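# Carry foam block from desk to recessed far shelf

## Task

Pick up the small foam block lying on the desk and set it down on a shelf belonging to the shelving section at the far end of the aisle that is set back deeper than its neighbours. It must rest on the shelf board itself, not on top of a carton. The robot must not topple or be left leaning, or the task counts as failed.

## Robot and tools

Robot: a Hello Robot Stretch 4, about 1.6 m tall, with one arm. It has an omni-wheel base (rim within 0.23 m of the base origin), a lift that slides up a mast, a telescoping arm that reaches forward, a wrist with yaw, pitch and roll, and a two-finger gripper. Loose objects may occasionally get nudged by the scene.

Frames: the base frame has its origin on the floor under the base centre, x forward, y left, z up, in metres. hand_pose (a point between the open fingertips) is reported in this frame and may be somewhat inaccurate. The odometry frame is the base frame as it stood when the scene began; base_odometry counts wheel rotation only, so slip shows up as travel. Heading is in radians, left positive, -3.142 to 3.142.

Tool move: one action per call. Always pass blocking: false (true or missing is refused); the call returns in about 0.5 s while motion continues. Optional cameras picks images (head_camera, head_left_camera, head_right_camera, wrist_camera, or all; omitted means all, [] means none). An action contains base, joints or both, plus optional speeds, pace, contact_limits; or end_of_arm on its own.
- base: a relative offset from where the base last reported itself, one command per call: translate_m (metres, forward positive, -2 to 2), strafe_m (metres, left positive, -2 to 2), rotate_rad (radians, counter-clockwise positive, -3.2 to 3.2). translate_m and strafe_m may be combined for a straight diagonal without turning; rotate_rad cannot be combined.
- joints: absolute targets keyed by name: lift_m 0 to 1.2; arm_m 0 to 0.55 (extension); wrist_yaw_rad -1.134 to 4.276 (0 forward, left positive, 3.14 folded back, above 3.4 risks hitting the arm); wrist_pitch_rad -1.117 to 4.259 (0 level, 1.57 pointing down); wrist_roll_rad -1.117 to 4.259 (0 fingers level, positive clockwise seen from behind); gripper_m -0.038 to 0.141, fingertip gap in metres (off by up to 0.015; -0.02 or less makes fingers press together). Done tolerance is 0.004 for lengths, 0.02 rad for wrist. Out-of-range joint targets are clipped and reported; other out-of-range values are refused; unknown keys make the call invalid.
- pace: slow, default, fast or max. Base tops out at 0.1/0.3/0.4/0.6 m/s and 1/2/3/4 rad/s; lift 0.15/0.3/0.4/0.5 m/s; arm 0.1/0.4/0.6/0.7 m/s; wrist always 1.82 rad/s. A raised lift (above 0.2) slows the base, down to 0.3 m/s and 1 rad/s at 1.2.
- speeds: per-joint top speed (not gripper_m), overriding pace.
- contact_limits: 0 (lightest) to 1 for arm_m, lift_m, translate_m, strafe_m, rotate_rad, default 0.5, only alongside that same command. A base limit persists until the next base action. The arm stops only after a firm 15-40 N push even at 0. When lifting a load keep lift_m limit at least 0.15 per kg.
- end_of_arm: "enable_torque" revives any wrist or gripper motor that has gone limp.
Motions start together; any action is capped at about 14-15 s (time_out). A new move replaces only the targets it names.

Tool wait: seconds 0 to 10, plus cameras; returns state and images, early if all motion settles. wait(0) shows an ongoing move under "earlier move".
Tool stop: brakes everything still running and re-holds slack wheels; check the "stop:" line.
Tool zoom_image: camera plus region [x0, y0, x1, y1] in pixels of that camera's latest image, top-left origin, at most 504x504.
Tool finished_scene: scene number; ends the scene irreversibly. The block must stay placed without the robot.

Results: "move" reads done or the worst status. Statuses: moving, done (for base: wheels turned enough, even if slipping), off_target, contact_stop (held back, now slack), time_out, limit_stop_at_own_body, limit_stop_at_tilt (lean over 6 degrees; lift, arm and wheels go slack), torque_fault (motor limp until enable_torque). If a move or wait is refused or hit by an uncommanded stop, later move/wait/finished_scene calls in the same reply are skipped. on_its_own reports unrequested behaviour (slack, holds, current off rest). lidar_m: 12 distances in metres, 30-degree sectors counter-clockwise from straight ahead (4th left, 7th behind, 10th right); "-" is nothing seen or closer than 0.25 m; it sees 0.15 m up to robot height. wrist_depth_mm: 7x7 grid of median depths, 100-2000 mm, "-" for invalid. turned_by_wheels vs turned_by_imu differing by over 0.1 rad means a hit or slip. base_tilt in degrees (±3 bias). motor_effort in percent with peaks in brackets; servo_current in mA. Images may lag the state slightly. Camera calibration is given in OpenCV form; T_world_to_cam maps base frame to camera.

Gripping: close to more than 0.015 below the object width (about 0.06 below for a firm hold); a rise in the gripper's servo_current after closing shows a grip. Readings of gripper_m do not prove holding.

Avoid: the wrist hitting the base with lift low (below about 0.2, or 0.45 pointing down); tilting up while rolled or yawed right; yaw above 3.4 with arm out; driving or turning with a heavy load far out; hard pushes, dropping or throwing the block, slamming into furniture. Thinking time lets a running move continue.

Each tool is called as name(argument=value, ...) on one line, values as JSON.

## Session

move()

Scene clock: 0.00 s.
base_odometry: x=+0.000 y=+0.000 heading=+0.000
turned_by_wheels: +0.000
turned_by_imu: +0.000
base_tilt: forward=+0.3 right=+1.3
lidar_m: 2.07 2.07 2.46 1.38 1.39 1.68 2.12 2.13 1.58 1.40 1.41 2.39
base_status: not commanded
joint_positions: lift_m=+0.246 arm_m=+0.002 wrist_yaw_rad=+3.068 wrist_pitch_rad=+0.002 wrist_roll_rad=+0.000 gripper_m=+0.056
joint_status: not commanded
measured_speeds: all 0
motor_effort: lift_m=+20 arm_m=-4 wheel_0=+0 wheel_1=-1 wheel_2=+0
servo_current: wrist_yaw_rad=39 wrist_pitch_rad=46 wrist_roll_rad=26 gripper_m=39
hand_pose: x=-0.1080 y=+0.1084 z=+0.4236 quat_wxyz=(+0.037, -0.001, +0.000, +0.999) (m; base frame)
wrist_depth_mm: 135 139 - - - - - / 114 139 - - - - - / 117 140 - - - - - / 136 178 - - - - - / 1983 - - - - - - / 1430 1464 197 1255 1397 1537 1397 / 1025 878 1078 152 1042 1025 1098
pictures: head_camera, head_left_camera, head_right_camera, wrist_camera
camera_calibration:
wrist_camera: T_world_to_cam=[[0.121229, 0.991669, 0.0435412, -0.135586], [0.027947, 0.0404375, -0.998791, 0.474708], [-0.992231, 0.122299, -0.022812, 0.118862], [0, 0, 0, 1]] pos_world=[0.121109, 0.100724, 0.482749]

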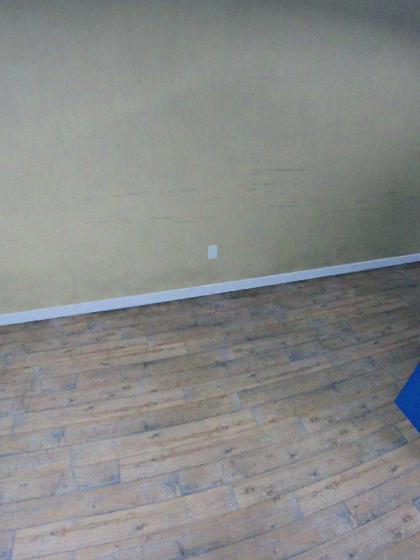

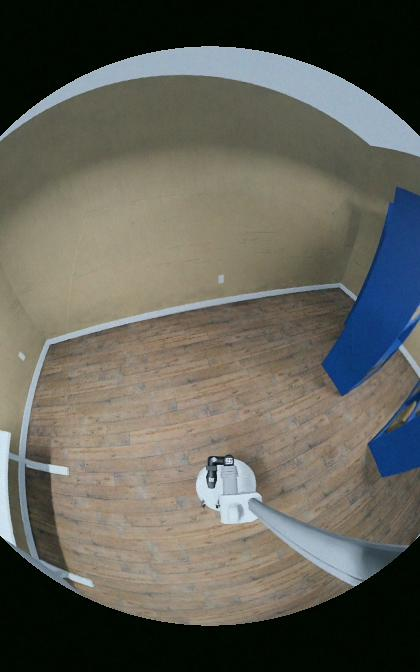

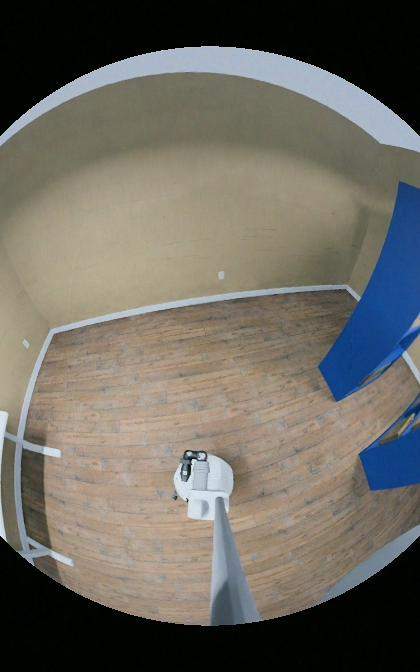

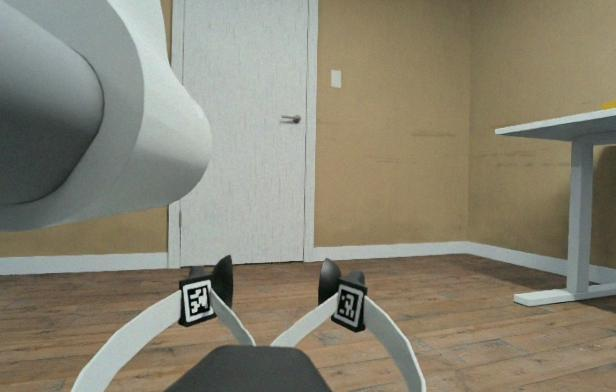

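move(base={"rotate_rad": 1.65}, joints={"lift_m": 0.76, "wrist_yaw_rad": 0, "gripper_m": 0.135, "wrist_pitch_rad": 0.3}, pace="fast", blocking=false, cameras=[])

wait(seconds=3, cameras=["head_camera", "wrist_camera"])

zoom_image(camera="head_camera", region=[60, 160, 380, 400])

Scene clock: 5.97 s.
move: moving
base_odometry: x=+0.000 y=+0.000 heading=+0.392
turned_by_wheels: +0.392
turned_by_imu: +0.384
base_tilt: forward=+0.4 right=+1.5
lidar_m: 2.08 2.25 1.40 1.37 1.55 2.15 2.12 2.36 1.42 1.41 1.51 2.11
base_status: rotate_rad moving
joint_positions: lift_m=+0.311 arm_m=+0.002 wrist_yaw_rad=+2.412 wrist_pitch_rad=+0.300 wrist_roll_rad=+0.000 gripper_m=+0.076
joint_status: lift_m moving; wrist_yaw_rad moving; wrist_pitch_rad moving; gripper_m moving
measured_speeds: translate_m=-0.001 strafe_m=-0.001 rotate_rad=+1.487 lift_m=+0.247 arm_m=+0.000 wrist_yaw_rad=-1.810 wrist_pitch_rad=+0.004 wrist_roll_rad=+0.000
motor_effort: lift_m=+27(28) arm_m=-4(4) wheel_0=-8(9) wheel_1=-6(8) wheel_2=-10(10)
servo_current: wrist_yaw_rad=65(124) wrist_pitch_rad=46(72) wrist_roll_rad=26(33) gripper_m=72(91)
hand_pose: x=+0.0261 y=+0.2488 z=+0.4041 quat_wxyz=(+0.353, -0.139, +0.053, +0.924) (m; base frame)
wrist_depth_mm: - - - - - - - / - - - - - - - / - - - - - - - / 1576 1618 1661 1708 1708 1756 1618 / 1098 1098 1138 1160 1138 1160 1160 / 831 809 200 866 197 878 891 / 691 634 707 140 668 707 732
pictures: none
No camera images: "cameras" was empty.

Scene clock: 7.83 s.
earlier move: done
base_odometry: x=+0.000 y=+0.000 heading=+1.650
turned_by_wheels: +1.258
turned_by_imu: +1.243
base_tilt: forward=+0.3 right=+1.3
lidar_m: 1.37 1.40 1.74 2.14 2.14 1.57 1.42 1.42 2.31 2.08 2.07 2.44
base_status: done
joint_positions: lift_m=+0.760 arm_m=+0.002 wrist_yaw_rad=+0.004 wrist_pitch_rad=+0.300 wrist_roll_rad=+0.000 gripper_m=+0.135
joint_status: all done
measured_speeds: all 0
motor_effort: lift_m=+24(28) arm_m=-4(4) wheel_0=-1(10) wheel_1=+0(9) wheel_2=-1(11)
servo_current: wrist_yaw_rad=39(124) wrist_pitch_rad=39(72) wrist_roll_rad=26(33) gripper_m=46(111)
hand_pose: x=+0.4490 y=-0.0864 z=+0.8527 quat_wxyz=(+0.989, +0.000, +0.149, +0.002) (m; base frame)
wrist_depth_mm: - - - - - - - / - - - - - - - / - - - - - - - / - - - - - - - / 1921 - - - - - - / 1576 198 1464 1756 204 1708 1708 / 1308 1255 1336 - 1397 1308 1366
wait: 1.87 of 3 s (the move ended)
pictures: head_camera, wrist_camera
camera_calibration:
wrist_camera: T_world_to_cam=[[-0.029515, -0.99801, 0.0557211, -0.14325], [-0.316818, -0.0435307, -0.947487, 0.999334], [0.948027, -0.0456185, -0.314903, 0.0685505], [0, 0, 0, 1]] pos_world=[0.247391, -0.096336, 0.976425]

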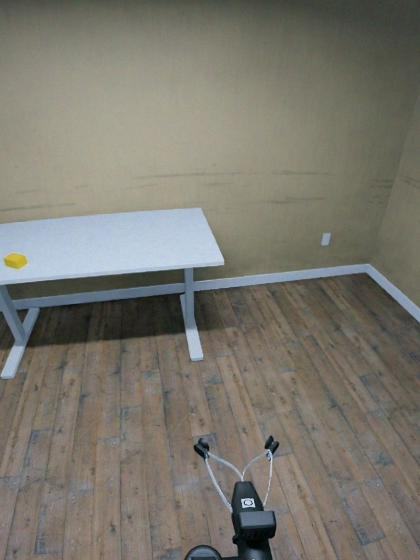

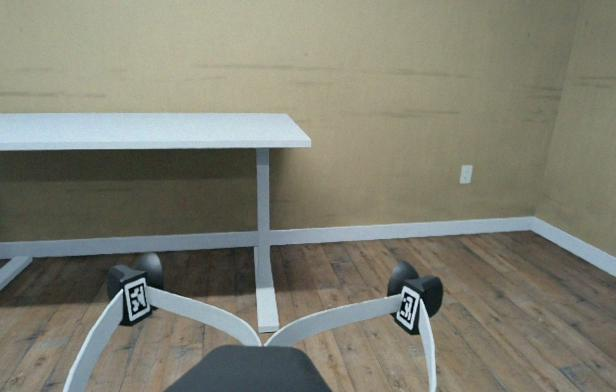

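Scaled by 1.575 from the camera's 420x560 image, which has a finer 1200x1600 frame.

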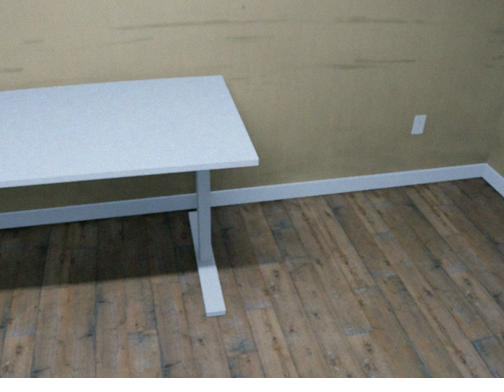

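move(base={"rotate_rad": 0.15}, pace="fast", blocking=false, cameras=[])

wait(seconds=2, cameras=[])

move(base={"translate_m": 0.6, "strafe_m": 0.81}, pace="fast", blocking=false, cameras=[])

wait(seconds=6, cameras=["head_camera", "wrist_camera"])

zoom_image(camera="head_camera", region=[160, 280, 280, 400])

Scene clock: 21.80 s.
move: moving
base_odometry: x=+0.000 y=+0.000 heading=+1.799
turned_by_wheels: +0.150
turned_by_imu: +0.147
base_tilt: forward=+0.5 right=+1.3
lidar_m: 1.37 1.43 2.20 2.11 2.20 1.48 1.42 1.42 2.18 2.07 2.15 2.29
base_status: rotate_rad moving
joint_positions: lift_m=+0.760 arm_m=+0.002 wrist_yaw_rad=+0.003 wrist_pitch_rad=+0.300 wrist_roll_rad=+0.000 gripper_m=+0.135
joint_status: not commanded
measured_speeds: translate_m=+0.001 strafe_m=+0.000 rotate_rad=+0.031 lift_m=+0.000 arm_m=+0.000 wrist_yaw_rad=+0.000 wrist_pitch_rad=+0.000 wrist_roll_rad=+0.000
motor_effort: lift_m=+24(24) arm_m=-4(4) wheel_0=-2(7) wheel_1=-1(6) wheel_2=+0(6)
servo_current: wrist_yaw_rad=46(52) wrist_pitch_rad=33(52) wrist_roll_rad=26(33) gripper_m=52(52)
hand_pose: x=+0.4490 y=-0.0865 z=+0.8527 quat_wxyz=(+0.989, +0.000, +0.149, +0.002) (m; base frame)
wrist_depth_mm: - - - - - - - / - - - - - - - / - - - - - - - / - - - - - - - / - - - - - - - / 1576 196 1499 1708 204 1708 1661 / 1281 1255 1366 - 1336 1336 1397
pictures: none
No camera images: "cameras" was empty.

Scene clock: 22.10 s.
earlier move: done
base_odometry: x=+0.000 y=+0.000 heading=+1.799
turned_by_wheels: +0.000
turned_by_imu: +0.000
base_tilt: forward=+0.4 right=+1.5
lidar_m: 1.37 1.42 2.21 2.11 2.23 1.45 1.39 1.43 2.17 2.06 2.15 2.29
base_status: done
joint_positions: lift_m=+0.760 arm_m=+0.002 wrist_yaw_rad=+0.003 wrist_pitch_rad=+0.300 wrist_roll_rad=+0.000 gripper_m=+0.135
joint_status: not commanded
measured_speeds: all 0
motor_effort: lift_m=+24(24) arm_m=-4(4) wheel_0=-2(7) wheel_1=-1(6) wheel_2=-1(6)
servo_current: wrist_yaw_rad=33(52) wrist_pitch_rad=46(52) wrist_roll_rad=33(33) gripper_m=39(52)
hand_pose: x=+0.4490 y=-0.0865 z=+0.8527 quat_wxyz=(+0.989, +0.000, +0.149, +0.002) (m; base frame)
wrist_depth_mm: - - - - - - - / - - - - - - - / - - - - - - - / - - - - - - - / - - - - - - - / 1576 198 1499 1708 204 1661 1708 / 1308 1255 1336 - 1366 1308 1397
wait: 0.30 of 2 s (the move ended)
pictures: none
No camera images: "cameras" was empty.

Scene clock: 22.60 s.
move: moving
base_odometry: x=-0.043 y=+0.019 heading=+1.799
turned_by_wheels: +0.000
turned_by_imu: +0.000
base_tilt: forward=+0.4 right=+1.3
lidar_m: 1.34 1.43 2.17 2.07 2.18 1.47 1.46 1.46 2.25 2.11 2.17 2.27
base_status: translate_m moving; strafe_m moving
joint_positions: lift_m=+0.760 arm_m=+0.002 wrist_yaw_rad=+0.003 wrist_pitch_rad=+0.300 wrist_roll_rad=+0.000 gripper_m=+0.135
joint_status: not commanded
measured_speeds: translate_m=+0.108 strafe_m=+0.146 rotate_rad=-0.004 lift_m=+0.000 arm_m=+0.000 wrist_yaw_rad=+0.000 wrist_pitch_rad=+0.000 wrist_roll_rad=+0.000
motor_effort: lift_m=+24(24) arm_m=-4(4) wheel_0=-6(7) wheel_1=+11(11) wheel_2=-7(9)
servo_current: wrist_yaw_rad=39(39) wrist_pitch_rad=46(52) wrist_roll_rad=26(33) gripper_m=46(52)
hand_pose: x=+0.4490 y=-0.0866 z=+0.8527 quat_wxyz=(+0.989, +0.000, +0.149, +0.002) (m; base frame)
wrist_depth_mm: - - - - - - - / - - - - - - - / - - - - - - - / - - - - - - - / - - - - - - - / 1576 197 1464 1708 204 1708 1661 / 1308 1255 1336 - 1366 1336 1430
pictures: none
No camera images: "cameras" was empty.

Scene clock: 26.00 s.
earlier move: done
base_odometry: x=-0.925 y=+0.401 heading=+1.799
turned_by_wheels: +0.000
turned_by_imu: +0.002
base_tilt: forward=+0.5 right=+1.4
lidar_m: 0.77 0.82 1.41 1.29 1.37 1.86 1.99 2.24 2.99 2.86 1.12 0.82
base_status: done
joint_positions: lift_m=+0.760 arm_m=+0.002 wrist_yaw_rad=+0.003 wrist_pitch_rad=+0.300 wrist_roll_rad=+0.000 gripper_m=+0.135
joint_status: not commanded
measured_speeds: all 0
motor_effort: lift_m=+24(24) arm_m=-4(4) wheel_0=-2(8) wheel_1=+0(13) wheel_2=-1(10)
servo_current: wrist_yaw_rad=33(46) wrist_pitch_rad=46(52) wrist_roll_rad=20(39) gripper_m=52(59)
hand_pose: x=+0.4490 y=-0.0866 z=+0.8527 quat_wxyz=(+0.989, +0.000, +0.149, +0.002) (m; base frame)
wrist_depth_mm: - - - - - - - / - - - - - - - / - - - - - - - / - - - - - - - / - - - - - - - / 1537 193 171 - 198 - - / 1308 1255 - - 1366 1308 -
wait: 3.40 of 6 s (the move ended)
pictures: head_camera, wrist_camera
camera_calibration:
wrist_camera: T_world_to_cam=[[-0.0299566, -0.998001, 0.0556558, -0.143175], [-0.316832, -0.0433288, -0.947491, 0.999358], [0.948009, -0.0460171, -0.3149, 0.0685096], [0, 0, 0, 1]] pos_world=[0.247392, -0.0964352, 0.976425]

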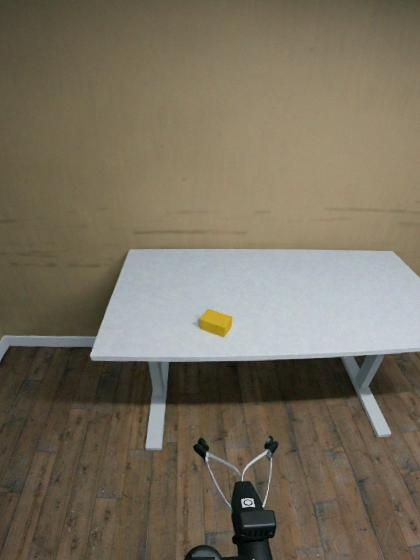

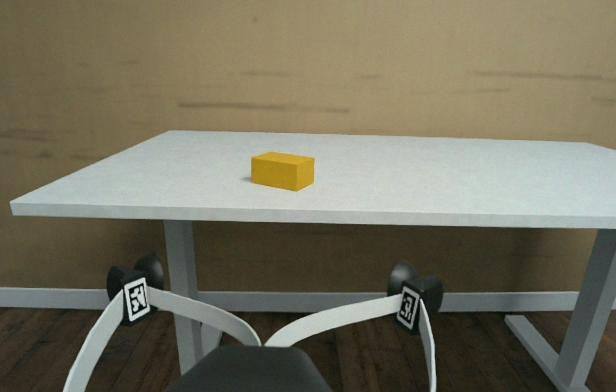

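Scaled by 4.200 from the camera's 420x560 image, which has a finer 1200x1600 frame.

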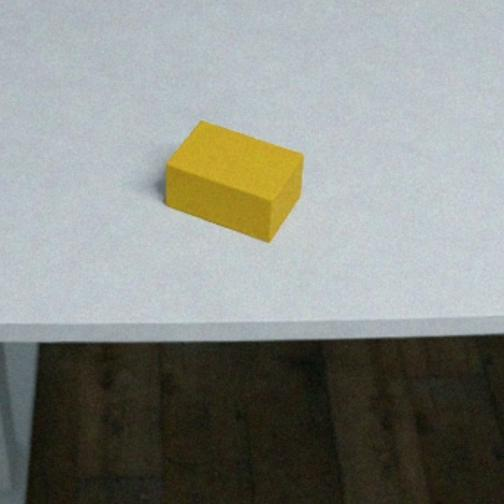

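move(base={"rotate_rad": -0.459}, pace="fast", blocking=false, cameras=[])

wait(seconds=2, cameras=[])

move(base={"strafe_m": 0.4}, joints={"arm_m": 0.15}, pace="fast", blocking=false, cameras=[])

wait(seconds=4, cameras=["head_camera", "wrist_camera"])

Scene clock: 47.90 s.
move: moving
base_odometry: x=-0.925 y=+0.401 heading=+1.506
turned_by_wheels: -0.293
turned_by_imu: -0.290
base_tilt: forward=+0.3 right=+1.3
lidar_m: 0.79 0.78 1.60 1.30 1.31 1.51 2.51 1.97 2.26 2.88 2.85 0.94
base_status: rotate_rad moving
joint_positions: lift_m=+0.760 arm_m=+0.002 wrist_yaw_rad=+0.003 wrist_pitch_rad=+0.300 wrist_roll_rad=+0.000 gripper_m=+0.135
joint_status: not commanded
measured_speeds: translate_m=-0.001 strafe_m=+0.003 rotate_rad=-0.931 lift_m=+0.000 arm_m=+0.000 wrist_yaw_rad=+0.000 wrist_pitch_rad=+0.000 wrist_roll_rad=+0.000
motor_effort: lift_m=+24(24) arm_m=-4(4) wheel_0=+4(7) wheel_1=+4(8) wheel_2=+3(8)
servo_current: wrist_yaw_rad=39(46) wrist_pitch_rad=39(52) wrist_roll_rad=26(33) gripper_m=46(52)
hand_pose: x=+0.4490 y=-0.0866 z=+0.8527 quat_wxyz=(+0.989, +0.000, +0.149, +0.002) (m; base frame)
wrist_depth_mm: - - - - - - - / - - - - - - - / - - - - - - - / - - - - - - - / - - - - - 1308 - / - 187 182 1618 200 1661 1661 / 1308 1255 1366 - 1397 1336 1366
pictures: none
No camera images: "cameras" was empty.

Scene clock: 48.57 s.
earlier move: done
base_odometry: x=-0.925 y=+0.401 heading=+1.340
turned_by_wheels: -0.165
turned_by_imu: -0.164
base_tilt: forward=+0.3 right=+1.4
lidar_m: 0.79 0.75 0.84 1.34 1.29 1.40 2.03 2.00 2.29 2.95 2.86 1.06
base_status: done
joint_positions: lift_m=+0.760 arm_m=+0.002 wrist_yaw_rad=+0.003 wrist_pitch_rad=+0.300 wrist_roll_rad=+0.000 gripper_m=+0.135
joint_status: not commanded
measured_speeds: all 0
motor_effort: lift_m=+24(24) arm_m=-4(4) wheel_0=+1(7) wheel_1=+1(8) wheel_2=+0(8)
servo_current: wrist_yaw_rad=33(46) wrist_pitch_rad=39(52) wrist_roll_rad=33(33) gripper_m=46(52)
hand_pose: x=+0.4489 y=-0.0866 z=+0.8527 quat_wxyz=(+0.989, +0.000, +0.149, +0.001) (m; base frame)
wrist_depth_mm: - - - - - - - / - - - - - - - / - - - - - - - / 615 - - - - - - / - - - - - - - / - 187 1464 1661 199 1708 1661 / 1336 1229 1336 - 1366 1336 1397
wait: 0.67 of 2 s (the move ended)
pictures: none
No camera images: "cameras" was empty.

Scene clock: 49.07 s.
move: moving
base_odometry: x=-0.977 y=+0.413 heading=+1.340
turned_by_wheels: +0.000
turned_by_imu: +0.000
base_tilt: forward=+0.4 right=+1.4
lidar_m: 0.78 0.75 0.81 1.34 1.27 1.34 1.96 2.01 2.30 3.02 2.92 1.04
base_status: strafe_m moving
joint_positions: lift_m=+0.760 arm_m=+0.081 wrist_yaw_rad=+0.003 wrist_pitch_rad=+0.300 wrist_roll_rad=+0.000 gripper_m=+0.135
joint_status: arm_m moving
measured_speeds: translate_m=+0.001 strafe_m=+0.207 rotate_rad=-0.005 lift_m=+0.000 arm_m=+0.294 wrist_yaw_rad=+0.000 wrist_pitch_rad=+0.000 wrist_roll_rad=+0.000
motor_effort: lift_m=+24(24) arm_m=+9(9) wheel_0=-10(11) wheel_1=+11(12) wheel_2=-1(2)
servo_current: wrist_yaw_rad=46(46) wrist_pitch_rad=46(46) wrist_roll_rad=26(26) gripper_m=46(52)
hand_pose: x=+0.5272 y=-0.0866 z=+0.8527 quat_wxyz=(+0.989, +0.000, +0.149, +0.001) (m; base frame)
wrist_depth_mm: - - - - - - - / - - - - - - - / - - - - - - - / 554 - - - - - - / - - - - 1921 - - / - 186 181 1618 200 1661 1618 / 1255 1255 1336 - 1397 1308 1397
pictures: none
No camera images: "cameras" was empty.

Scene clock: 50.80 s.
earlier move: done
base_odometry: x=-1.314 y=+0.492 heading=+1.340
turned_by_wheels: +0.000
turned_by_imu: +0.001
base_tilt: forward=+0.3 right=+1.4
lidar_m: 0.64 0.58 1.33 1.00 0.96 1.03 1.51 2.17 2.29 3.32 3.23 0.81
base_status: done
joint_positions: lift_m=+0.760 arm_m=+0.150 wrist_yaw_rad=+0.003 wrist_pitch_rad=+0.300 wrist_roll_rad=+0.000 gripper_m=+0.135
joint_status: all done
measured_speeds: all 0
motor_effort: lift_m=+24(24) arm_m=+7(11) wheel_0=+2(12) wheel_1=-2(13) wheel_2=+0(2)
servo_current: wrist_yaw_rad=33(46) wrist_pitch_rad=46(52) wrist_roll_rad=26(33) gripper_m=46(52)
hand_pose: x=+0.5964 y=-0.0866 z=+0.8527 quat_wxyz=(+0.989, +0.000, +0.149, +0.001) (m; base frame)
wrist_depth_mm: - - - - - - - / - - - - - - - / - - - - - - - / - - 480 484 - - - / - - - - - 1983 - / - 187 171 178 200 1708 1661 / - 1182 - - 1366 1336 1430
wait: 1.73 of 4 s (the move ended)
pictures: head_camera, wrist_camera
camera_calibration:
wrist_camera: T_world_to_cam=[[-0.0301462, -0.997991, 0.0557179, -0.138744], [-0.31684, -0.0433276, -0.947489, 1.04606], [0.948, -0.0462168, -0.314898, -0.0712456], [0, 0, 0, 1]] pos_world=[0.394792, -0.0964349, 0.976425]

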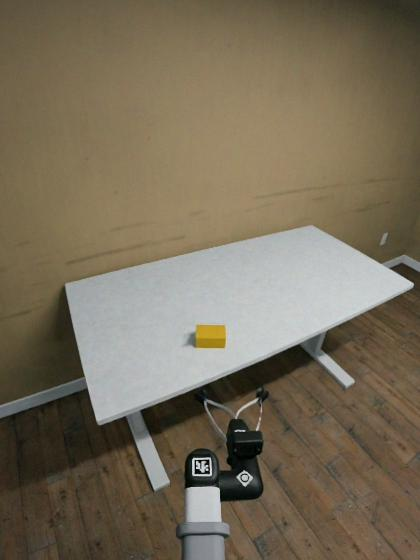

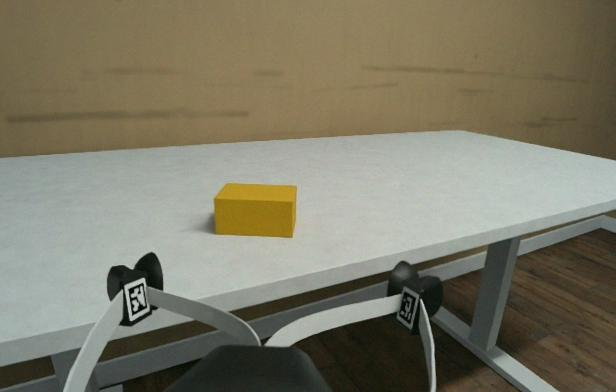

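move(base={"strafe_m": 0.042}, joints={"lift_m": 0.709, "gripper_m": 0.141}, blocking=false, cameras=[])

wait(seconds=2, cameras=[])

move(joints={"arm_m": 0.31}, blocking=false, cameras=[])

wait(seconds=2, cameras=["wrist_camera"])

Scene clock: 76.93 s.
move: moving
base_odometry: x=-1.346 y=+0.500 heading=+1.340
turned_by_wheels: +0.000
turned_by_imu: -0.001
base_tilt: forward=+0.2 right=+1.3
lidar_m: 0.61 0.59 1.32 0.98 0.91 0.99 1.45 2.22 2.31 3.35 3.25 0.81
base_status: strafe_m moving
joint_positions: lift_m=+0.724 arm_m=+0.150 wrist_yaw_rad=+0.003 wrist_pitch_rad=+0.300 wrist_roll_rad=+0.000 gripper_m=+0.141
joint_status: lift_m moving; gripper_m moving
measured_speeds: translate_m=-0.001 strafe_m=+0.078 rotate_rad=+0.004 lift_m=-0.099 arm_m=+0.000 wrist_yaw_rad=+0.000 wrist_pitch_rad=+0.000 wrist_roll_rad=+0.000
motor_effort: lift_m=+14(22) arm_m=+6(6) wheel_0=-2(10) wheel_1=+1(9) wheel_2=+0(1)
servo_current: wrist_yaw_rad=39(46) wrist_pitch_rad=46(52) wrist_roll_rad=33(33) gripper_m=26(78)
hand_pose: x=+0.5964 y=-0.0866 z=+0.8171 quat_wxyz=(+0.989, +0.000, +0.149, +0.001) (m; base frame)
wrist_depth_mm: - - - - - - - / - - - - - - - / - - - - - - - / - - - 469 - - - / - - - - - 1863 - / - 187 177 1430 200 1537 1618 / - 1182 1205 - 1281 1255 1336
pictures: none
No camera images: "cameras" was empty.

Scene clock: 77.53 s.
earlier move: done
base_odometry: x=-1.355 y=+0.502 heading=+1.340
turned_by_wheels: +0.000
turned_by_imu: +0.000
base_tilt: forward=+0.3 right=+1.5
lidar_m: 0.62 0.59 1.29 0.98 0.90 0.97 1.48 2.23 2.31 3.34 3.25 0.80
base_status: done
joint_positions: lift_m=+0.709 arm_m=+0.150 wrist_yaw_rad=+0.003 wrist_pitch_rad=+0.300 wrist_roll_rad=+0.000 gripper_m=+0.141
joint_status: all done
measured_speeds: all 0
motor_effort: lift_m=+14(22) arm_m=+6(6) wheel_0=+0(10) wheel_1=-1(9) wheel_2=+0(1)
servo_current: wrist_yaw_rad=39(46) wrist_pitch_rad=33(52) wrist_roll_rad=26(33) gripper_m=46(78)
hand_pose: x=+0.5964 y=-0.0866 z=+0.8024 quat_wxyz=(+0.989, +0.000, +0.149, +0.001) (m; base frame)
wrist_depth_mm: - - - - - - - / - - - - - - - / - - - - - - - / - - - 462 - - - / - - - - - 1863 - / - 188 177 178 200 1576 1618 / - 1182 1229 - 1255 1281 1308
wait: 0.60 of 2 s (the move ended)
pictures: none
No camera images: "cameras" was empty.

Scene clock: 78.03 s.
move: moving
base_odometry: x=-1.355 y=+0.502 heading=+1.340
turned_by_wheels: +0.000
turned_by_imu: +0.000
base_tilt: forward=+0.5 right=+1.4
lidar_m: 0.60 0.57 1.32 0.98 0.89 0.99 1.46 2.24 2.32 3.35 3.25 0.79
base_status: not commanded
joint_positions: lift_m=+0.709 arm_m=+0.202 wrist_yaw_rad=+0.003 wrist_pitch_rad=+0.300 wrist_roll_rad=+0.000 gripper_m=+0.141
joint_status: arm_m moving
measured_speeds: translate_m=+0.000 strafe_m=+0.000 rotate_rad=+0.000 lift_m=+0.000 arm_m=+0.198 wrist_yaw_rad=+0.000 wrist_pitch_rad=+0.000 wrist_roll_rad=+0.000
motor_effort: lift_m=+14(15) arm_m=+5(9) wheel_0=+0(0) wheel_1=-2(2) wheel_2=+0(0)
servo_current: wrist_yaw_rad=46(46) wrist_pitch_rad=39(46) wrist_roll_rad=33(33) gripper_m=39(52)
hand_pose: x=+0.6489 y=-0.0866 z=+0.8024 quat_wxyz=(+0.989, +0.000, +0.149, +0.001) (m; base frame)
wrist_depth_mm: - - - - - - - / - - - - - - - / - - - - - - - / - - - 418 - - - / - - - - - 1921 - / - 187 172 178 198 1499 1576 / - 1118 - - 1255 1255 1366
pictures: none
No camera images: "cameras" was empty.

Scene clock: 79.07 s.
earlier move: done
base_odometry: x=-1.355 y=+0.502 heading=+1.340
turned_by_wheels: +0.000
turned_by_imu: +0.000
base_tilt: forward=+0.5 right=+1.4
lidar_m: 0.61 0.58 1.30 0.96 0.89 0.99 1.44 2.23 2.28 3.33 3.26 0.80
base_status: not commanded
joint_positions: lift_m=+0.709 arm_m=+0.310 wrist_yaw_rad=+0.003 wrist_pitch_rad=+0.300 wrist_roll_rad=+0.000 gripper_m=+0.141
joint_status: all done
measured_speeds: all 0
motor_effort: lift_m=+14(15) arm_m=+6(9) wheel_0=+0(0) wheel_1=-2(2) wheel_2=+0(0)
servo_current: wrist_yaw_rad=46(46) wrist_pitch_rad=39(52) wrist_roll_rad=26(39) gripper_m=39(52)
hand_pose: x=+0.7564 y=-0.0866 z=+0.8024 quat_wxyz=(+0.989, +0.000, +0.149, +0.001) (m; base frame)
wrist_depth_mm: - - - - - - - / - - - - - - - / - - - - - - - / - - 307 306 - - - / - - 314 312 - - - / - 188 172 - 196 - 1499 / - - - - 1229 1205 1308
wait: 1.03 of 2 s (the move ended)
pictures: wrist_camera
camera_calibration:
wrist_camera: T_world_to_cam=[[-0.0301462, -0.997991, 0.0557179, -0.131124], [-0.31684, -0.0433276, -0.947489, 1.04919], [0.948, -0.0462168, -0.314898, -0.238733], [0, 0, 0, 1]] pos_world=[0.554792, -0.0964349, 0.926225]

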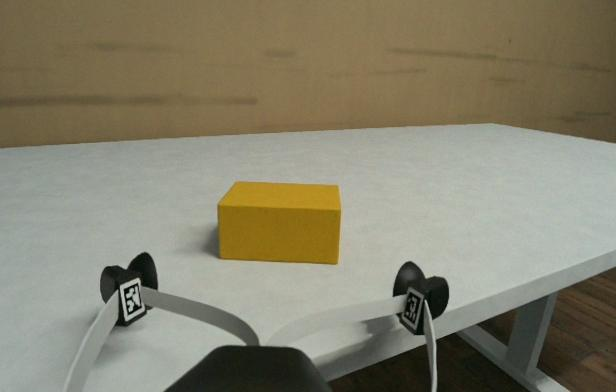

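move(joints={"arm_m": 0.426}, blocking=false, cameras=[])

wait(seconds=2, cameras=["wrist_camera"])

Scene clock: 89.97 s.
move: moving
base_odometry: x=-1.355 y=+0.502 heading=+1.340
turned_by_wheels: +0.000
turned_by_imu: -0.001
base_tilt: forward=+0.3 right=+1.4
lidar_m: 0.61 0.58 1.32 0.97 0.90 0.99 1.45 2.22 2.32 3.35 3.23 0.84
base_status: not commanded
joint_positions: lift_m=+0.709 arm_m=+0.362 wrist_yaw_rad=+0.003 wrist_pitch_rad=+0.300 wrist_roll_rad=+0.000 gripper_m=+0.141
joint_status: arm_m moving
measured_speeds: translate_m=+0.000 strafe_m=+0.000 rotate_rad=+0.000 lift_m=+0.000 arm_m=+0.198 wrist_yaw_rad=+0.000 wrist_pitch_rad=+0.000 wrist_roll_rad=+0.000
motor_effort: lift_m=+14(14) arm_m=+7(10) wheel_0=+0(0) wheel_1=-2(2) wheel_2=+0(0)
servo_current: wrist_yaw_rad=39(39) wrist_pitch_rad=46(59) wrist_roll_rad=33(33) gripper_m=46(52)
hand_pose: x=+0.8089 y=-0.0866 z=+0.8024 quat_wxyz=(+0.989, +0.000, +0.149, +0.001) (m; base frame)
wrist_depth_mm: - - - - - - - / - - - - - - - / - - - - - - - / - - 297 301 - - - / - - 268 266 - - - / - 187 177 274 195 - - / - - - - - - 1229
pictures: none
No camera images: "cameras" was empty.

Scene clock: 90.83 s.
earlier move: done
base_odometry: x=-1.355 y=+0.502 heading=+1.340
turned_by_wheels: +0.000
turned_by_imu: +0.000
base_tilt: forward=+0.5 right=+1.4
lidar_m: 0.60 0.58 1.31 0.97 0.90 0.98 1.48 2.23 2.31 3.34 3.22 0.81
base_status: not commanded
joint_positions: lift_m=+0.709 arm_m=+0.426 wrist_yaw_rad=+0.003 wrist_pitch_rad=+0.300 wrist_roll_rad=+0.000 gripper_m=+0.141
joint_status: all done
measured_speeds: all 0
motor_effort: lift_m=+14(14) arm_m=+7(10) wheel_0=+0(0) wheel_1=-2(2) wheel_2=+0(0)
servo_current: wrist_yaw_rad=46(46) wrist_pitch_rad=33(59) wrist_roll_rad=26(33) gripper_m=46(52)
hand_pose: x=+0.8724 y=-0.0866 z=+0.8024 quat_wxyz=(+0.989, +0.000, +0.149, +0.001) (m; base frame)
wrist_depth_mm: - - - - - - - / - - - - - - - / - - - - - - - / - - - - - - - / - - 211 214 - - - / - 189 194 193 192 - - / - - 205 201 - - -
wait: 0.87 of 2 s (the move ended)
pictures: wrist_camera
camera_calibration:
wrist_camera: T_world_to_cam=[[-0.0301462, -0.997991, 0.0557179, -0.127627], [-0.31684, -0.0433276, -0.947489, 1.08594], [0.948, -0.0462168, -0.314898, -0.348701], [0, 0, 0, 1]] pos_world=[0.670792, -0.0964349, 0.926225]

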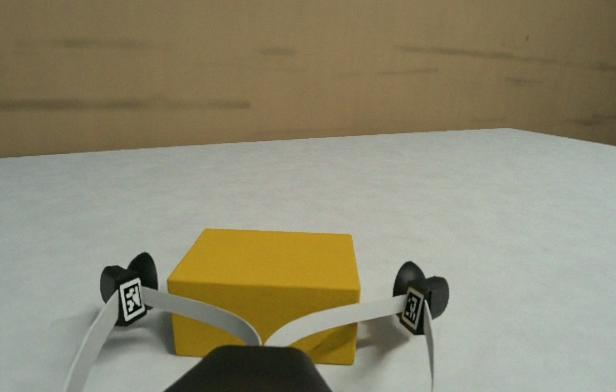

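move(joints={"arm_m": 0.45}, blocking=false, cameras=[])

wait(seconds=1, cameras=[])

move(joints={"gripper_m": 0.05}, blocking=false, cameras=[])

wait(seconds=2.5, cameras=["wrist_camera"])

move(joints={"lift_m": 0.85}, pace="slow", blocking=false, cameras=[])

wait(seconds=1.2, cameras=["wrist_camera"])

Scene clock: 101.07 s.
move: moving
base_odometry: x=-1.355 y=+0.502 heading=+1.340
turned_by_wheels: +0.000
turned_by_imu: -0.001
base_tilt: forward=+0.5 right=+1.5
lidar_m: 0.60 0.58 1.33 0.98 0.91 0.98 1.49 2.23 2.33 3.37 3.26 0.80
base_status: not commanded
joint_positions: lift_m=+0.709 arm_m=+0.450 wrist_yaw_rad=+0.003 wrist_pitch_rad=+0.300 wrist_roll_rad=+0.000 gripper_m=+0.141
joint_status: arm_m moving
measured_speeds: translate_m=+0.000 strafe_m=+0.000 rotate_rad=+0.000 lift_m=+0.000 arm_m=+0.002 wrist_yaw_rad=+0.000 wrist_pitch_rad=+0.000 wrist_roll_rad=+0.000
motor_effort: lift_m=+14(14) arm_m=+9(9) wheel_0=+0(0) wheel_1=-2(2) wheel_2=+0(0)
servo_current: wrist_yaw_rad=33(46) wrist_pitch_rad=46(46) wrist_roll_rad=33(33) gripper_m=46(52)
hand_pose: x=+0.8964 y=-0.0866 z=+0.8024 quat_wxyz=(+0.989, +0.000, +0.149, +0.001) (m; base frame)
wrist_depth_mm: - - - - - - - / - - - - - - - / - - - - - - - / - - - - - - - / - - 211 214 - - - / - 189 188 186 195 - - / - - 198 189 - - -
pictures: none
No camera images: "cameras" was empty.

Scene clock: 101.33 s.
earlier move: done
base_odometry: x=-1.355 y=+0.502 heading=+1.340
turned_by_wheels: +0.000
turned_by_imu: +0.000
base_tilt: forward=+0.4 right=+1.3
lidar_m: 0.61 0.57 1.30 0.99 0.89 1.00 1.47 2.23 2.31 3.33 3.25 0.76
base_status: not commanded
joint_positions: lift_m=+0.709 arm_m=+0.450 wrist_yaw_rad=+0.003 wrist_pitch_rad=+0.300 wrist_roll_rad=+0.000 gripper_m=+0.141
joint_status: all done
measured_speeds: all 0
motor_effort: lift_m=+14(14) arm_m=+7(9) wheel_0=+0(0) wheel_1=-2(2) wheel_2=+0(0)
servo_current: wrist_yaw_rad=33(46) wrist_pitch_rad=46(46) wrist_roll_rad=33(33) gripper_m=46(52)
hand_pose: x=+0.8964 y=-0.0866 z=+0.8024 quat_wxyz=(+0.989, +0.000, +0.149, +0.001) (m; base frame)
wrist_depth_mm: - - - - - - - / - - - - - - - / - - - - - - - / - - - - - - - / - - 211 214 - - - / - 189 188 186 197 - - / - - 198 190 - - -
wait: 0.27 of 1 s (the move ended)
pictures: none
No camera images: "cameras" was empty.

Scene clock: 101.83 s.
move: moving
base_odometry: x=-1.355 y=+0.502 heading=+1.340
turned_by_wheels: +0.000
turned_by_imu: +0.000
base_tilt: forward=+0.4 right=+1.5
lidar_m: 0.58 0.59 1.30 0.98 0.91 0.97 1.44 2.23 2.31 3.35 3.25 0.80
base_status: not commanded
joint_positions: lift_m=+0.709 arm_m=+0.450 wrist_yaw_rad=+0.003 wrist_pitch_rad=+0.300 wrist_roll_rad=+0.000 gripper_m=+0.129
joint_status: gripper_m moving
measured_speeds: all 0
motor_effort: lift_m=+14(15) arm_m=+7(7) wheel_0=+0(0) wheel_1=-1(2) wheel_2=+0(0)
servo_current: wrist_yaw_rad=33(39) wrist_pitch_rad=46(52) wrist_roll_rad=26(39) gripper_m=59(130)
hand_pose: x=+0.8964 y=-0.0866 z=+0.8024 quat_wxyz=(+0.989, +0.000, +0.149, +0.001) (m; base frame)
wrist_depth_mm: - - - - - - - / - - - - - - - / - - - - - - - / - - - - - - - / - - 211 213 - - - / - 189 189 187 193 - - / - - 200 191 - - -
pictures: none
No camera images: "cameras" was empty.

Scene clock: 103.23 s.
earlier move: done
base_odometry: x=-1.355 y=+0.502 heading=+1.340
turned_by_wheels: +0.000
turned_by_imu: +0.000
base_tilt: forward=+0.4 right=+1.4
lidar_m: 0.57 0.59 1.30 0.93 0.89 0.96 1.44 2.23 2.31 3.36 3.25 0.80
base_status: not commanded
joint_positions: lift_m=+0.709 arm_m=+0.450 wrist_yaw_rad=+0.003 wrist_pitch_rad=+0.300 wrist_roll_rad=+0.000 gripper_m=+0.051
joint_status: all done
measured_speeds: all 0
motor_effort: lift_m=+14(15) arm_m=+7(7) wheel_0=+0(0) wheel_1=-2(2) wheel_2=+0(0)
servo_current: wrist_yaw_rad=46(46) wrist_pitch_rad=46(52) wrist_roll_rad=26(39) gripper_m=111(221)
hand_pose: x=+0.8964 y=-0.0866 z=+0.8024 quat_wxyz=(+0.989, +0.000, +0.149, +0.001) (m; base frame)
wrist_depth_mm: - - - - - - - / - - - - - - - / - - - - - - - / - - - - - - - / - - 200 214 - - - / - 177 178 175 182 - - / - - 149 180 - - -
wait: 1.40 of 2.5 s (the move ended)
pictures: wrist_camera
camera_calibration:
wrist_camera: T_world_to_cam=[[-0.0301462, -0.997991, 0.0557179, -0.126903], [-0.31684, -0.0433276, -0.947489, 1.09355], [0.948, -0.0462168, -0.314898, -0.371453], [0, 0, 0, 1]] pos_world=[0.694792, -0.0964349, 0.926225]

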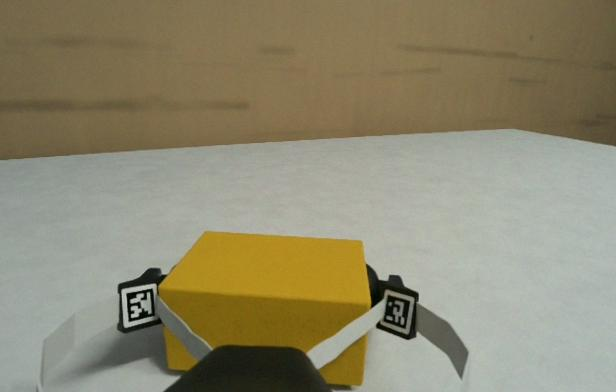

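Scene clock: 103.73 s.
move: moving
base_odometry: x=-1.355 y=+0.502 heading=+1.340
turned_by_wheels: +0.000
turned_by_imu: +0.000
base_tilt: forward=+0.4 right=+1.4
lidar_m: 0.60 0.59 1.32 0.97 0.89 1.00 1.44 2.25 2.31 3.34 3.25 0.80
base_status: not commanded
joint_positions: lift_m=+0.735 arm_m=+0.450 wrist_yaw_rad=+0.003 wrist_pitch_rad=+0.300 wrist_roll_rad=+0.000 gripper_m=+0.051
joint_status: lift_m moving
measured_speeds: translate_m=+0.000 strafe_m=+0.000 rotate_rad=+0.000 lift_m=+0.099 arm_m=+0.000 wrist_yaw_rad=+0.000 wrist_pitch_rad=+0.000 wrist_roll_rad=+0.000
motor_effort: lift_m=+26(26) arm_m=+7(7) wheel_0=+0(0) wheel_1=-2(2) wheel_2=+0(0)
servo_current: wrist_yaw_rad=39(46) wrist_pitch_rad=39(46) wrist_roll_rad=26(33) gripper_m=111(124)
hand_pose: x=+0.8964 y=-0.0866 z=+0.8277 quat_wxyz=(+0.989, +0.000, +0.149, +0.001) (m; base frame)
wrist_depth_mm: - - - - - - - / - - - - - - - / - - - - - - - / - - - - - - - / - - 201 215 - - - / - 177 178 175 182 - - / - - 148 179 - - -
pictures: none
No camera images: "cameras" was empty.

Scene clock: 104.93 s.
earlier move: moving
base_odometry: x=-1.355 y=+0.502 heading=+1.340
turned_by_wheels: +0.000
turned_by_imu: +0.000
base_tilt: forward=+0.1 right=+1.3
lidar_m: 0.60 0.59 1.32 1.00 0.89 0.97 1.44 2.24 2.31 3.33 3.25 0.78
base_status: not commanded
joint_positions: lift_m=+0.850 arm_m=+0.450 wrist_yaw_rad=+0.003 wrist_pitch_rad=+0.300 wrist_roll_rad=+0.000 gripper_m=+0.051
joint_status: lift_m moving
measured_speeds: translate_m=+0.000 strafe_m=+0.000 rotate_rad=+0.000 lift_m=+0.001 arm_m=+0.000 wrist_yaw_rad=+0.000 wrist_pitch_rad=+0.000 wrist_roll_rad=+0.000
motor_effort: lift_m=+23(27) arm_m=+7(7) wheel_0=+0(0) wheel_1=-2(2) wheel_2=+0(0)
servo_current: wrist_yaw_rad=33(46) wrist_pitch_rad=39(52) wrist_roll_rad=20(33) gripper_m=111(124)
hand_pose: x=+0.8964 y=-0.0866 z=+0.9426 quat_wxyz=(+0.989, +0.000, +0.149, +0.001) (m; base frame)
wrist_depth_mm: - - - - - - - / - - - - - - - / - - - - - - - / - - - - - - - / - - 200 214 - - - / - 177 178 175 182 - - / - - 149 179 - - -
wait: 1.20 s; no rest
pictures: wrist_camera
camera_calibration:
wrist_camera: T_world_to_cam=[[-0.0301404, -0.997991, 0.0557194, -0.13472], [-0.31693, -0.0433264, -0.947459, 1.22642], [0.94797, -0.046216, -0.314988, -0.327188], [0, 0, 0, 1]] pos_world=[0.694792, -0.0964349, 1.06643]

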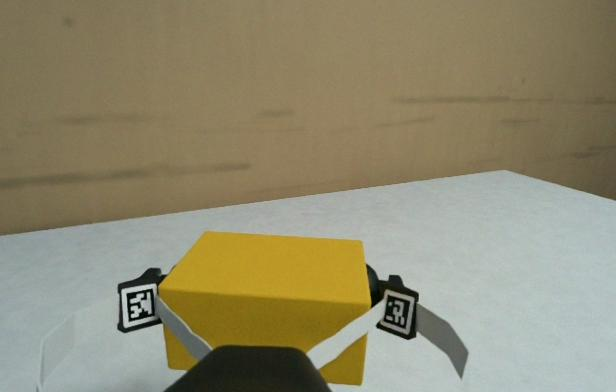

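move(base={"translate_m": -0.81, "strafe_m": -1.716}, joints={"arm_m": 0.003}, pace="fast", blocking=false, cameras=[])

wait(seconds=8, cameras=[])

move(base={"rotate_rad": -2.65}, pace="fast", blocking=false, cameras=[])

wait(seconds=4, cameras=["head_camera", "head_left_camera"])

Scene clock: 125.87 s.
earlier move: done
move: moving
base_odometry: x=-1.321 y=+0.475 heading=+1.341
turned_by_wheels: +0.000
turned_by_imu: +0.000
base_tilt: forward=+0.4 right=+1.4
lidar_m: 0.65 0.62 1.36 1.01 0.92 1.02 1.49 2.19 2.27 3.30 3.24 0.88
base_status: translate_m moving; strafe_m moving
joint_positions: lift_m=+0.850 arm_m=+0.372 wrist_yaw_rad=+0.003 wrist_pitch_rad=+0.300 wrist_roll_rad=+0.000 gripper_m=+0.051
joint_status: arm_m moving; the others done
measured_speeds: translate_m=-0.072 strafe_m=-0.151 rotate_rad=+0.004 lift_m=+0.000 arm_m=-0.298 wrist_yaw_rad=+0.000 wrist_pitch_rad=+0.000 wrist_roll_rad=+0.000
motor_effort: lift_m=+24(24) arm_m=-7(10) wheel_0=+8(9) wheel_1=-10(11) wheel_2=+6(7)
servo_current: wrist_yaw_rad=39(46) wrist_pitch_rad=39(52) wrist_roll_rad=26(33) gripper_m=117(124)
hand_pose: x=+0.8183 y=-0.0866 z=+0.9426 quat_wxyz=(+0.989, +0.000, +0.149, +0.001) (m; base frame)
wrist_depth_mm: - - - - - - - / - - - - - - - / - - - - - - - / - - - - - - - / - - 201 215 - - - / - 176 178 175 182 - - / - - 149 179 - - -
pictures: none
No camera images: "cameras" was empty.

Scene clock: 131.57 s.
earlier move: done
base_odometry: x=+0.131 y=-0.678 heading=+1.341
turned_by_wheels: +0.000
turned_by_imu: -0.007
base_tilt: forward=+0.4 right=+1.4
lidar_m: 2.96 2.05 2.20 2.16 2.10 0.99 0.77 1.13 0.76 1.05 2.10 2.25
base_status: done
joint_positions: lift_m=+0.850 arm_m=+0.003 wrist_yaw_rad=+0.003 wrist_pitch_rad=+0.300 wrist_roll_rad=+0.000 gripper_m=+0.051
joint_status: all done
measured_speeds: all 0
motor_effort: lift_m=+23(24) arm_m=-6(10) wheel_0=+2(10) wheel_1=+3(12) wheel_2=+0(8)
servo_current: wrist_yaw_rad=33(52) wrist_pitch_rad=39(59) wrist_roll_rad=26(39) gripper_m=117(124)
hand_pose: x=+0.4499 y=-0.0866 z=+0.9427 quat_wxyz=(+0.989, +0.000, +0.149, +0.001) (m; base frame)
wrist_depth_mm: - - - - - - - / - - - - - - - / - - - - - - - / - - - - - - - / - - 213 215 - - - / 1708 178 178 175 182 1921 1756 / 1336 1397 149 179 1397 1366 1537
wait: 5.70 of 8 s (the move ended)
pictures: none
No camera images: "cameras" was empty.

Scene clock: 132.07 s.
move: moving
base_odometry: x=+0.131 y=-0.678 heading=+1.072
turned_by_wheels: -0.268
turned_by_imu: -0.264
base_tilt: forward=+0.3 right=+1.3
lidar_m: 2.51 2.05 2.06 2.37 2.06 2.12 0.79 0.76 0.75 0.83 2.10 2.14
base_status: rotate_rad moving
joint_positions: lift_m=+0.850 arm_m=+0.003 wrist_yaw_rad=+0.003 wrist_pitch_rad=+0.300 wrist_roll_rad=+0.000 gripper_m=+0.051
joint_status: not commanded
measured_speeds: translate_m=+0.000 strafe_m=+0.000 rotate_rad=-1.017 lift_m=+0.000 arm_m=+0.000 wrist_yaw_rad=+0.000 wrist_pitch_rad=+0.000 wrist_roll_rad=+0.000
motor_effort: lift_m=+23(23) arm_m=-6(6) wheel_0=+6(7) wheel_1=+8(8) wheel_2=+8(8)
servo_current: wrist_yaw_rad=46(46) wrist_pitch_rad=39(52) wrist_roll_rad=26(33) gripper_m=111(124)
hand_pose: x=+0.4499 y=-0.0866 z=+0.9427 quat_wxyz=(+0.989, +0.000, +0.149, +0.001) (m; base frame)
wrist_depth_mm: - - - - - - - / - - - - - - - / - - - - - - - / - - - - - - - / - - 213 216 - - - / 1756 177 178 176 183 1863 1756 / 1366 1397 149 179 1366 1336 1537
pictures: none
No camera images: "cameras" was empty.

Scene clock: 134.13 s.
earlier move: done
base_odometry: x=+0.131 y=-0.678 heading=-1.309
turned_by_wheels: -2.381
turned_by_imu: -2.352
base_tilt: forward=+0.3 right=+1.4
lidar_m: 1.10 0.77 1.03 2.11 2.23 3.00 2.43 2.15 2.15 2.07 0.98 0.73
base_status: done
joint_positions: lift_m=+0.850 arm_m=+0.003 wrist_yaw_rad=+0.003 wrist_pitch_rad=+0.300 wrist_roll_rad=+0.000 gripper_m=+0.051
joint_status: not commanded
measured_speeds: all 0
motor_effort: lift_m=+23(23) arm_m=-6(6) wheel_0=+3(8) wheel_1=+2(9) wheel_2=+0(9)
servo_current: wrist_yaw_rad=26(46) wrist_pitch_rad=46(59) wrist_roll_rad=26(33) gripper_m=124(124)
hand_pose: x=+0.4499 y=-0.0866 z=+0.9427 quat_wxyz=(+0.989, +0.000, +0.149, +0.001) (m; base frame)
wrist_depth_mm: - - - - - - - / - - - - - - - / 597 - - - 1366 - - / - - - - 931 - - / - - 212 216 788 - - / - 177 178 175 182 - - / - 1042 148 179 - - -
wait: 2.07 of 4 s (the move ended)
pictures: head_camera, head_left_camera

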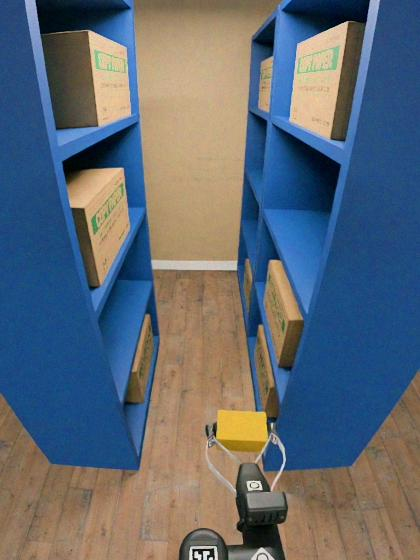

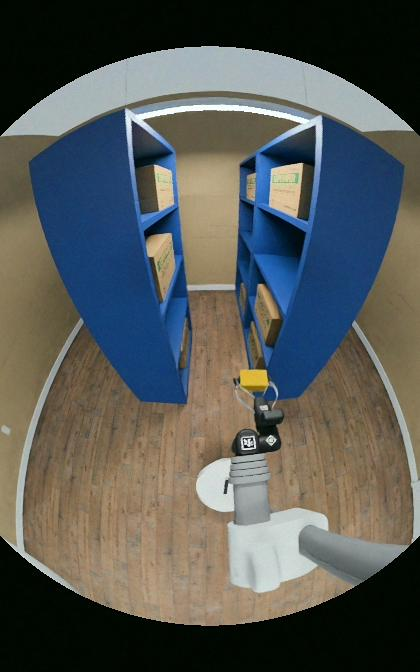

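move(base={"translate_m": 1.95, "strafe_m": -0.015}, pace="fast", blocking=false, cameras=[])

wait(seconds=9, cameras=["head_left_camera"])

Scene clock: 144.03 s.
move: moving
base_odometry: x=+0.142 y=-0.721 heading=-1.309
turned_by_wheels: +0.000
turned_by_imu: -0.001
base_tilt: forward=+0.3 right=+1.3
lidar_m: 1.12 0.71 0.97 2.11 2.23 3.02 2.46 2.24 2.16 2.07 0.91 0.71
base_status: translate_m moving; strafe_m moving
joint_positions: lift_m=+0.850 arm_m=+0.003 wrist_yaw_rad=+0.003 wrist_pitch_rad=+0.300 wrist_roll_rad=+0.000 gripper_m=+0.051
joint_status: not commanded
measured_speeds: translate_m=+0.167 strafe_m=-0.003 rotate_rad=+0.000 lift_m=+0.000 arm_m=+0.000 wrist_yaw_rad=+0.000 wrist_pitch_rad=+0.000 wrist_roll_rad=+0.000
motor_effort: lift_m=+23(23) arm_m=-6(7) wheel_0=+7(8) wheel_1=+4(8) wheel_2=-10(10)
servo_current: wrist_yaw_rad=33(39) wrist_pitch_rad=33(46) wrist_roll_rad=33(33) gripper_m=117(117)
hand_pose: x=+0.4499 y=-0.0866 z=+0.9427 quat_wxyz=(+0.989, +0.000, +0.149, +0.001) (m; base frame)
wrist_depth_mm: - - - - 1255 - - / - - - - - - - / 597 - - - 1336 - - / - - - - 1025 715 - / - - 212 216 750 - - / - 177 178 175 183 - - / - 1025 148 180 - - -
pictures: none
No camera images: "cameras" was empty.

Scene clock: 149.87 s.
earlier move: done
base_odometry: x=+0.621 y=-2.566 heading=-1.309
turned_by_wheels: +0.000
turned_by_imu: -0.002
base_tilt: forward=+0.5 right=+1.4
lidar_m: 0.60 0.65 0.75 0.70 0.40 0.40 1.12 0.41 0.29 0.28 0.28 0.43
base_status: done
joint_positions: lift_m=+0.850 arm_m=+0.003 wrist_yaw_rad=+0.003 wrist_pitch_rad=+0.300 wrist_roll_rad=+0.000 gripper_m=+0.051
joint_status: not commanded
measured_speeds: all 0
motor_effort: lift_m=+23(23) arm_m=-6(7) wheel_0=+1(8) wheel_1=+0(8) wheel_2=+2(12)
servo_current: wrist_yaw_rad=39(52) wrist_pitch_rad=39(52) wrist_roll_rad=33(33) gripper_m=124(130)
hand_pose: x=+0.4499 y=-0.0866 z=+0.9427 quat_wxyz=(+0.989, +0.000, +0.149, +0.001) (m; base frame)
wrist_depth_mm: 368 364 362 362 359 357 353 / 384 384 379 379 377 375 340 / 404 402 399 397 397 397 343 / 427 421 421 418 415 413 362 / 449 445 213 216 433 430 375 / 469 177 178 175 182 452 397 / - - 148 180 - 421 424
wait: 5.83 of 9 s (the move ended)
pictures: head_left_camera

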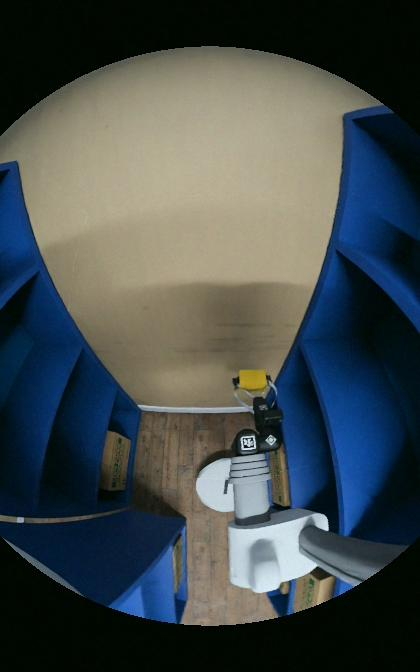

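move(base={"strafe_m": 0.13}, joints={"lift_m": 1.0}, blocking=false, cameras=[])

wait(seconds=3, cameras=[])

move(base={"rotate_rad": 1.57}, blocking=false, cameras=[])

wait(seconds=4, cameras=["head_camera", "wrist_camera"])

Scene clock: 158.33 s.
move: moving
base_odometry: x=+0.657 y=-2.556 heading=-1.309
turned_by_wheels: +0.000
turned_by_imu: -0.001
base_tilt: forward=+0.4 right=+1.4
lidar_m: 0.60 0.65 0.71 0.67 0.38 0.38 1.16 0.46 0.32 0.30 0.35 0.50
base_status: strafe_m moving
joint_positions: lift_m=+0.889 arm_m=+0.003 wrist_yaw_rad=+0.003 wrist_pitch_rad=+0.300 wrist_roll_rad=+0.000 gripper_m=+0.051
joint_status: lift_m moving
measured_speeds: translate_m=-0.001 strafe_m=+0.143 rotate_rad=+0.003 lift_m=+0.149 arm_m=+0.000 wrist_yaw_rad=+0.000 wrist_pitch_rad=+0.000 wrist_roll_rad=+0.000
motor_effort: lift_m=+26(28) arm_m=-6(6) wheel_0=-9(10) wheel_1=+8(10) wheel_2=+0(2)
servo_current: wrist_yaw_rad=26(39) wrist_pitch_rad=33(46) wrist_roll_rad=26(33) gripper_m=117(117)
hand_pose: x=+0.4499 y=-0.0866 z=+0.9818 quat_wxyz=(+0.989, +0.000, +0.149, +0.001) (m; base frame)
wrist_depth_mm: 364 364 364 364 364 364 362 / 382 382 384 379 379 377 370 / 404 402 399 402 399 399 370 / 421 424 421 421 418 421 368 / 449 445 213 216 439 439 389 / 466 177 178 175 183 459 407 / - - 149 179 - 427 433
pictures: none
No camera images: "cameras" was empty.

Scene clock: 159.53 s.
earlier move: done
base_odometry: x=+0.747 y=-2.532 heading=-1.309
turned_by_wheels: +0.000
turned_by_imu: +0.000
base_tilt: forward=+0.5 right=+1.4
lidar_m: 0.61 0.65 0.61 0.60 0.43 0.34 0.77 0.59 0.45 0.42 0.43 0.64
base_status: done
joint_positions: lift_m=+1.000 arm_m=+0.003 wrist_yaw_rad=+0.003 wrist_pitch_rad=+0.300 wrist_roll_rad=+0.000 gripper_m=+0.051
joint_status: all done
measured_speeds: all 0
motor_effort: lift_m=+24(28) arm_m=-6(6) wheel_0=+0(10) wheel_1=-1(10) wheel_2=+0(2)
servo_current: wrist_yaw_rad=39(46) wrist_pitch_rad=39(59) wrist_roll_rad=26(33) gripper_m=124(130)
hand_pose: x=+0.4499 y=-0.0866 z=+1.0926 quat_wxyz=(+0.989, +0.000, +0.149, +0.001) (m; base frame)
wrist_depth_mm: 370 368 368 366 362 362 362 / 389 387 384 382 379 379 377 / 407 404 404 402 397 402 397 / 430 427 427 421 421 418 415 / 452 452 213 216 436 436 436 / 469 177 178 175 183 459 462 / - - 148 179 - - -
wait: 1.20 of 3 s (the move ended)
pictures: none
No camera images: "cameras" was empty.

Scene clock: 160.03 s.
move: moving
base_odometry: x=+0.747 y=-2.532 heading=-1.100
turned_by_wheels: +0.209
turned_by_imu: +0.206
base_tilt: forward=+0.3 right=+1.4
lidar_m: 0.61 0.69 0.60 0.59 0.35 0.32 0.98 0.51 0.42 0.40 0.49 0.60
base_status: rotate_rad moving
joint_positions: lift_m=+1.000 arm_m=+0.003 wrist_yaw_rad=+0.003 wrist_pitch_rad=+0.300 wrist_roll_rad=+0.000 gripper_m=+0.051
joint_status: not commanded
measured_speeds: translate_m=+0.002 strafe_m=+0.001 rotate_rad=+0.796 lift_m=+0.000 arm_m=+0.000 wrist_yaw_rad=+0.000 wrist_pitch_rad=+0.000 wrist_roll_rad=+0.000
motor_effort: lift_m=+24(24) arm_m=-6(6) wheel_0=-6(7) wheel_1=-8(8) wheel_2=-7(7)
servo_current: wrist_yaw_rad=33(39) wrist_pitch_rad=39(46) wrist_roll_rad=26(33) gripper_m=117(124)
hand_pose: x=+0.4499 y=-0.0866 z=+1.0926 quat_wxyz=(+0.989, +0.000, +0.149, +0.001) (m; base frame)
wrist_depth_mm: 413 394 377 364 349 334 325 / 430 413 394 379 362 347 338 / 455 433 415 397 379 364 349 / - 459 436 421 397 382 366 / - 469 213 216 413 399 384 / - 175 178 175 183 421 404 / - - 149 179 459 442 421
pictures: none
No camera images: "cameras" was empty.

Scene clock: 161.80 s.
earlier move: done
base_odometry: x=+0.747 y=-2.532 heading=+0.261
turned_by_wheels: +1.361
turned_by_imu: +1.343
base_tilt: forward=+0.5 right=+1.3
lidar_m: 0.59 0.39 0.31 0.67 0.63 0.46 0.42 0.46 0.61 0.61 0.63 0.62
base_status: done
joint_positions: lift_m=+1.000 arm_m=+0.003 wrist_yaw_rad=+0.003 wrist_pitch_rad=+0.300 wrist_roll_rad=+0.000 gripper_m=+0.051
joint_status: not commanded
measured_speeds: all 0
motor_effort: lift_m=+23(24) arm_m=-6(6) wheel_0=-2(9) wheel_1=-3(8) wheel_2=+0(8)
servo_current: wrist_yaw_rad=33(52) wrist_pitch_rad=46(59) wrist_roll_rad=26(33) gripper_m=117(130)
hand_pose: x=+0.4499 y=-0.0866 z=+1.0927 quat_wxyz=(+0.989, +0.000, +0.149, +0.001) (m; base frame)
wrist_depth_mm: 469 759 768 768 759 759 750 / 459 - 798 788 788 778 778 / 462 - - - - - - / 462 - - - - - - / 436 439 200 214 436 - - / 445 176 178 175 183 430 427 / 466 - 148 179 - - -
wait: 1.77 of 4 s (the move ended)
pictures: head_camera, wrist_camera
camera_calibration:
wrist_camera: T_world_to_cam=[[-0.0301358, -0.997991, 0.0557217, -0.156546], [-0.31705, -0.0433243, -0.947419, 1.2271], [0.94793, -0.0462177, -0.315107, 0.143516], [0, 0, 0, 1]] pos_world=[0.248292, -0.0964349, 1.21653]

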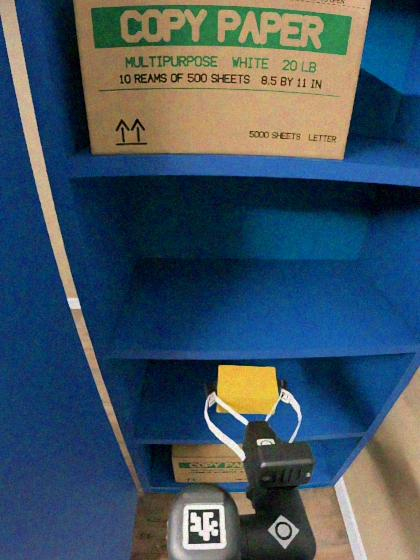

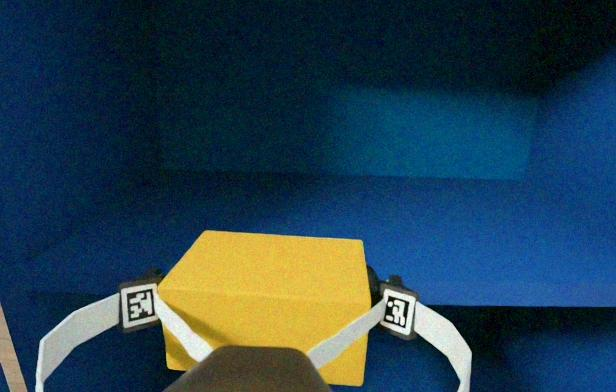

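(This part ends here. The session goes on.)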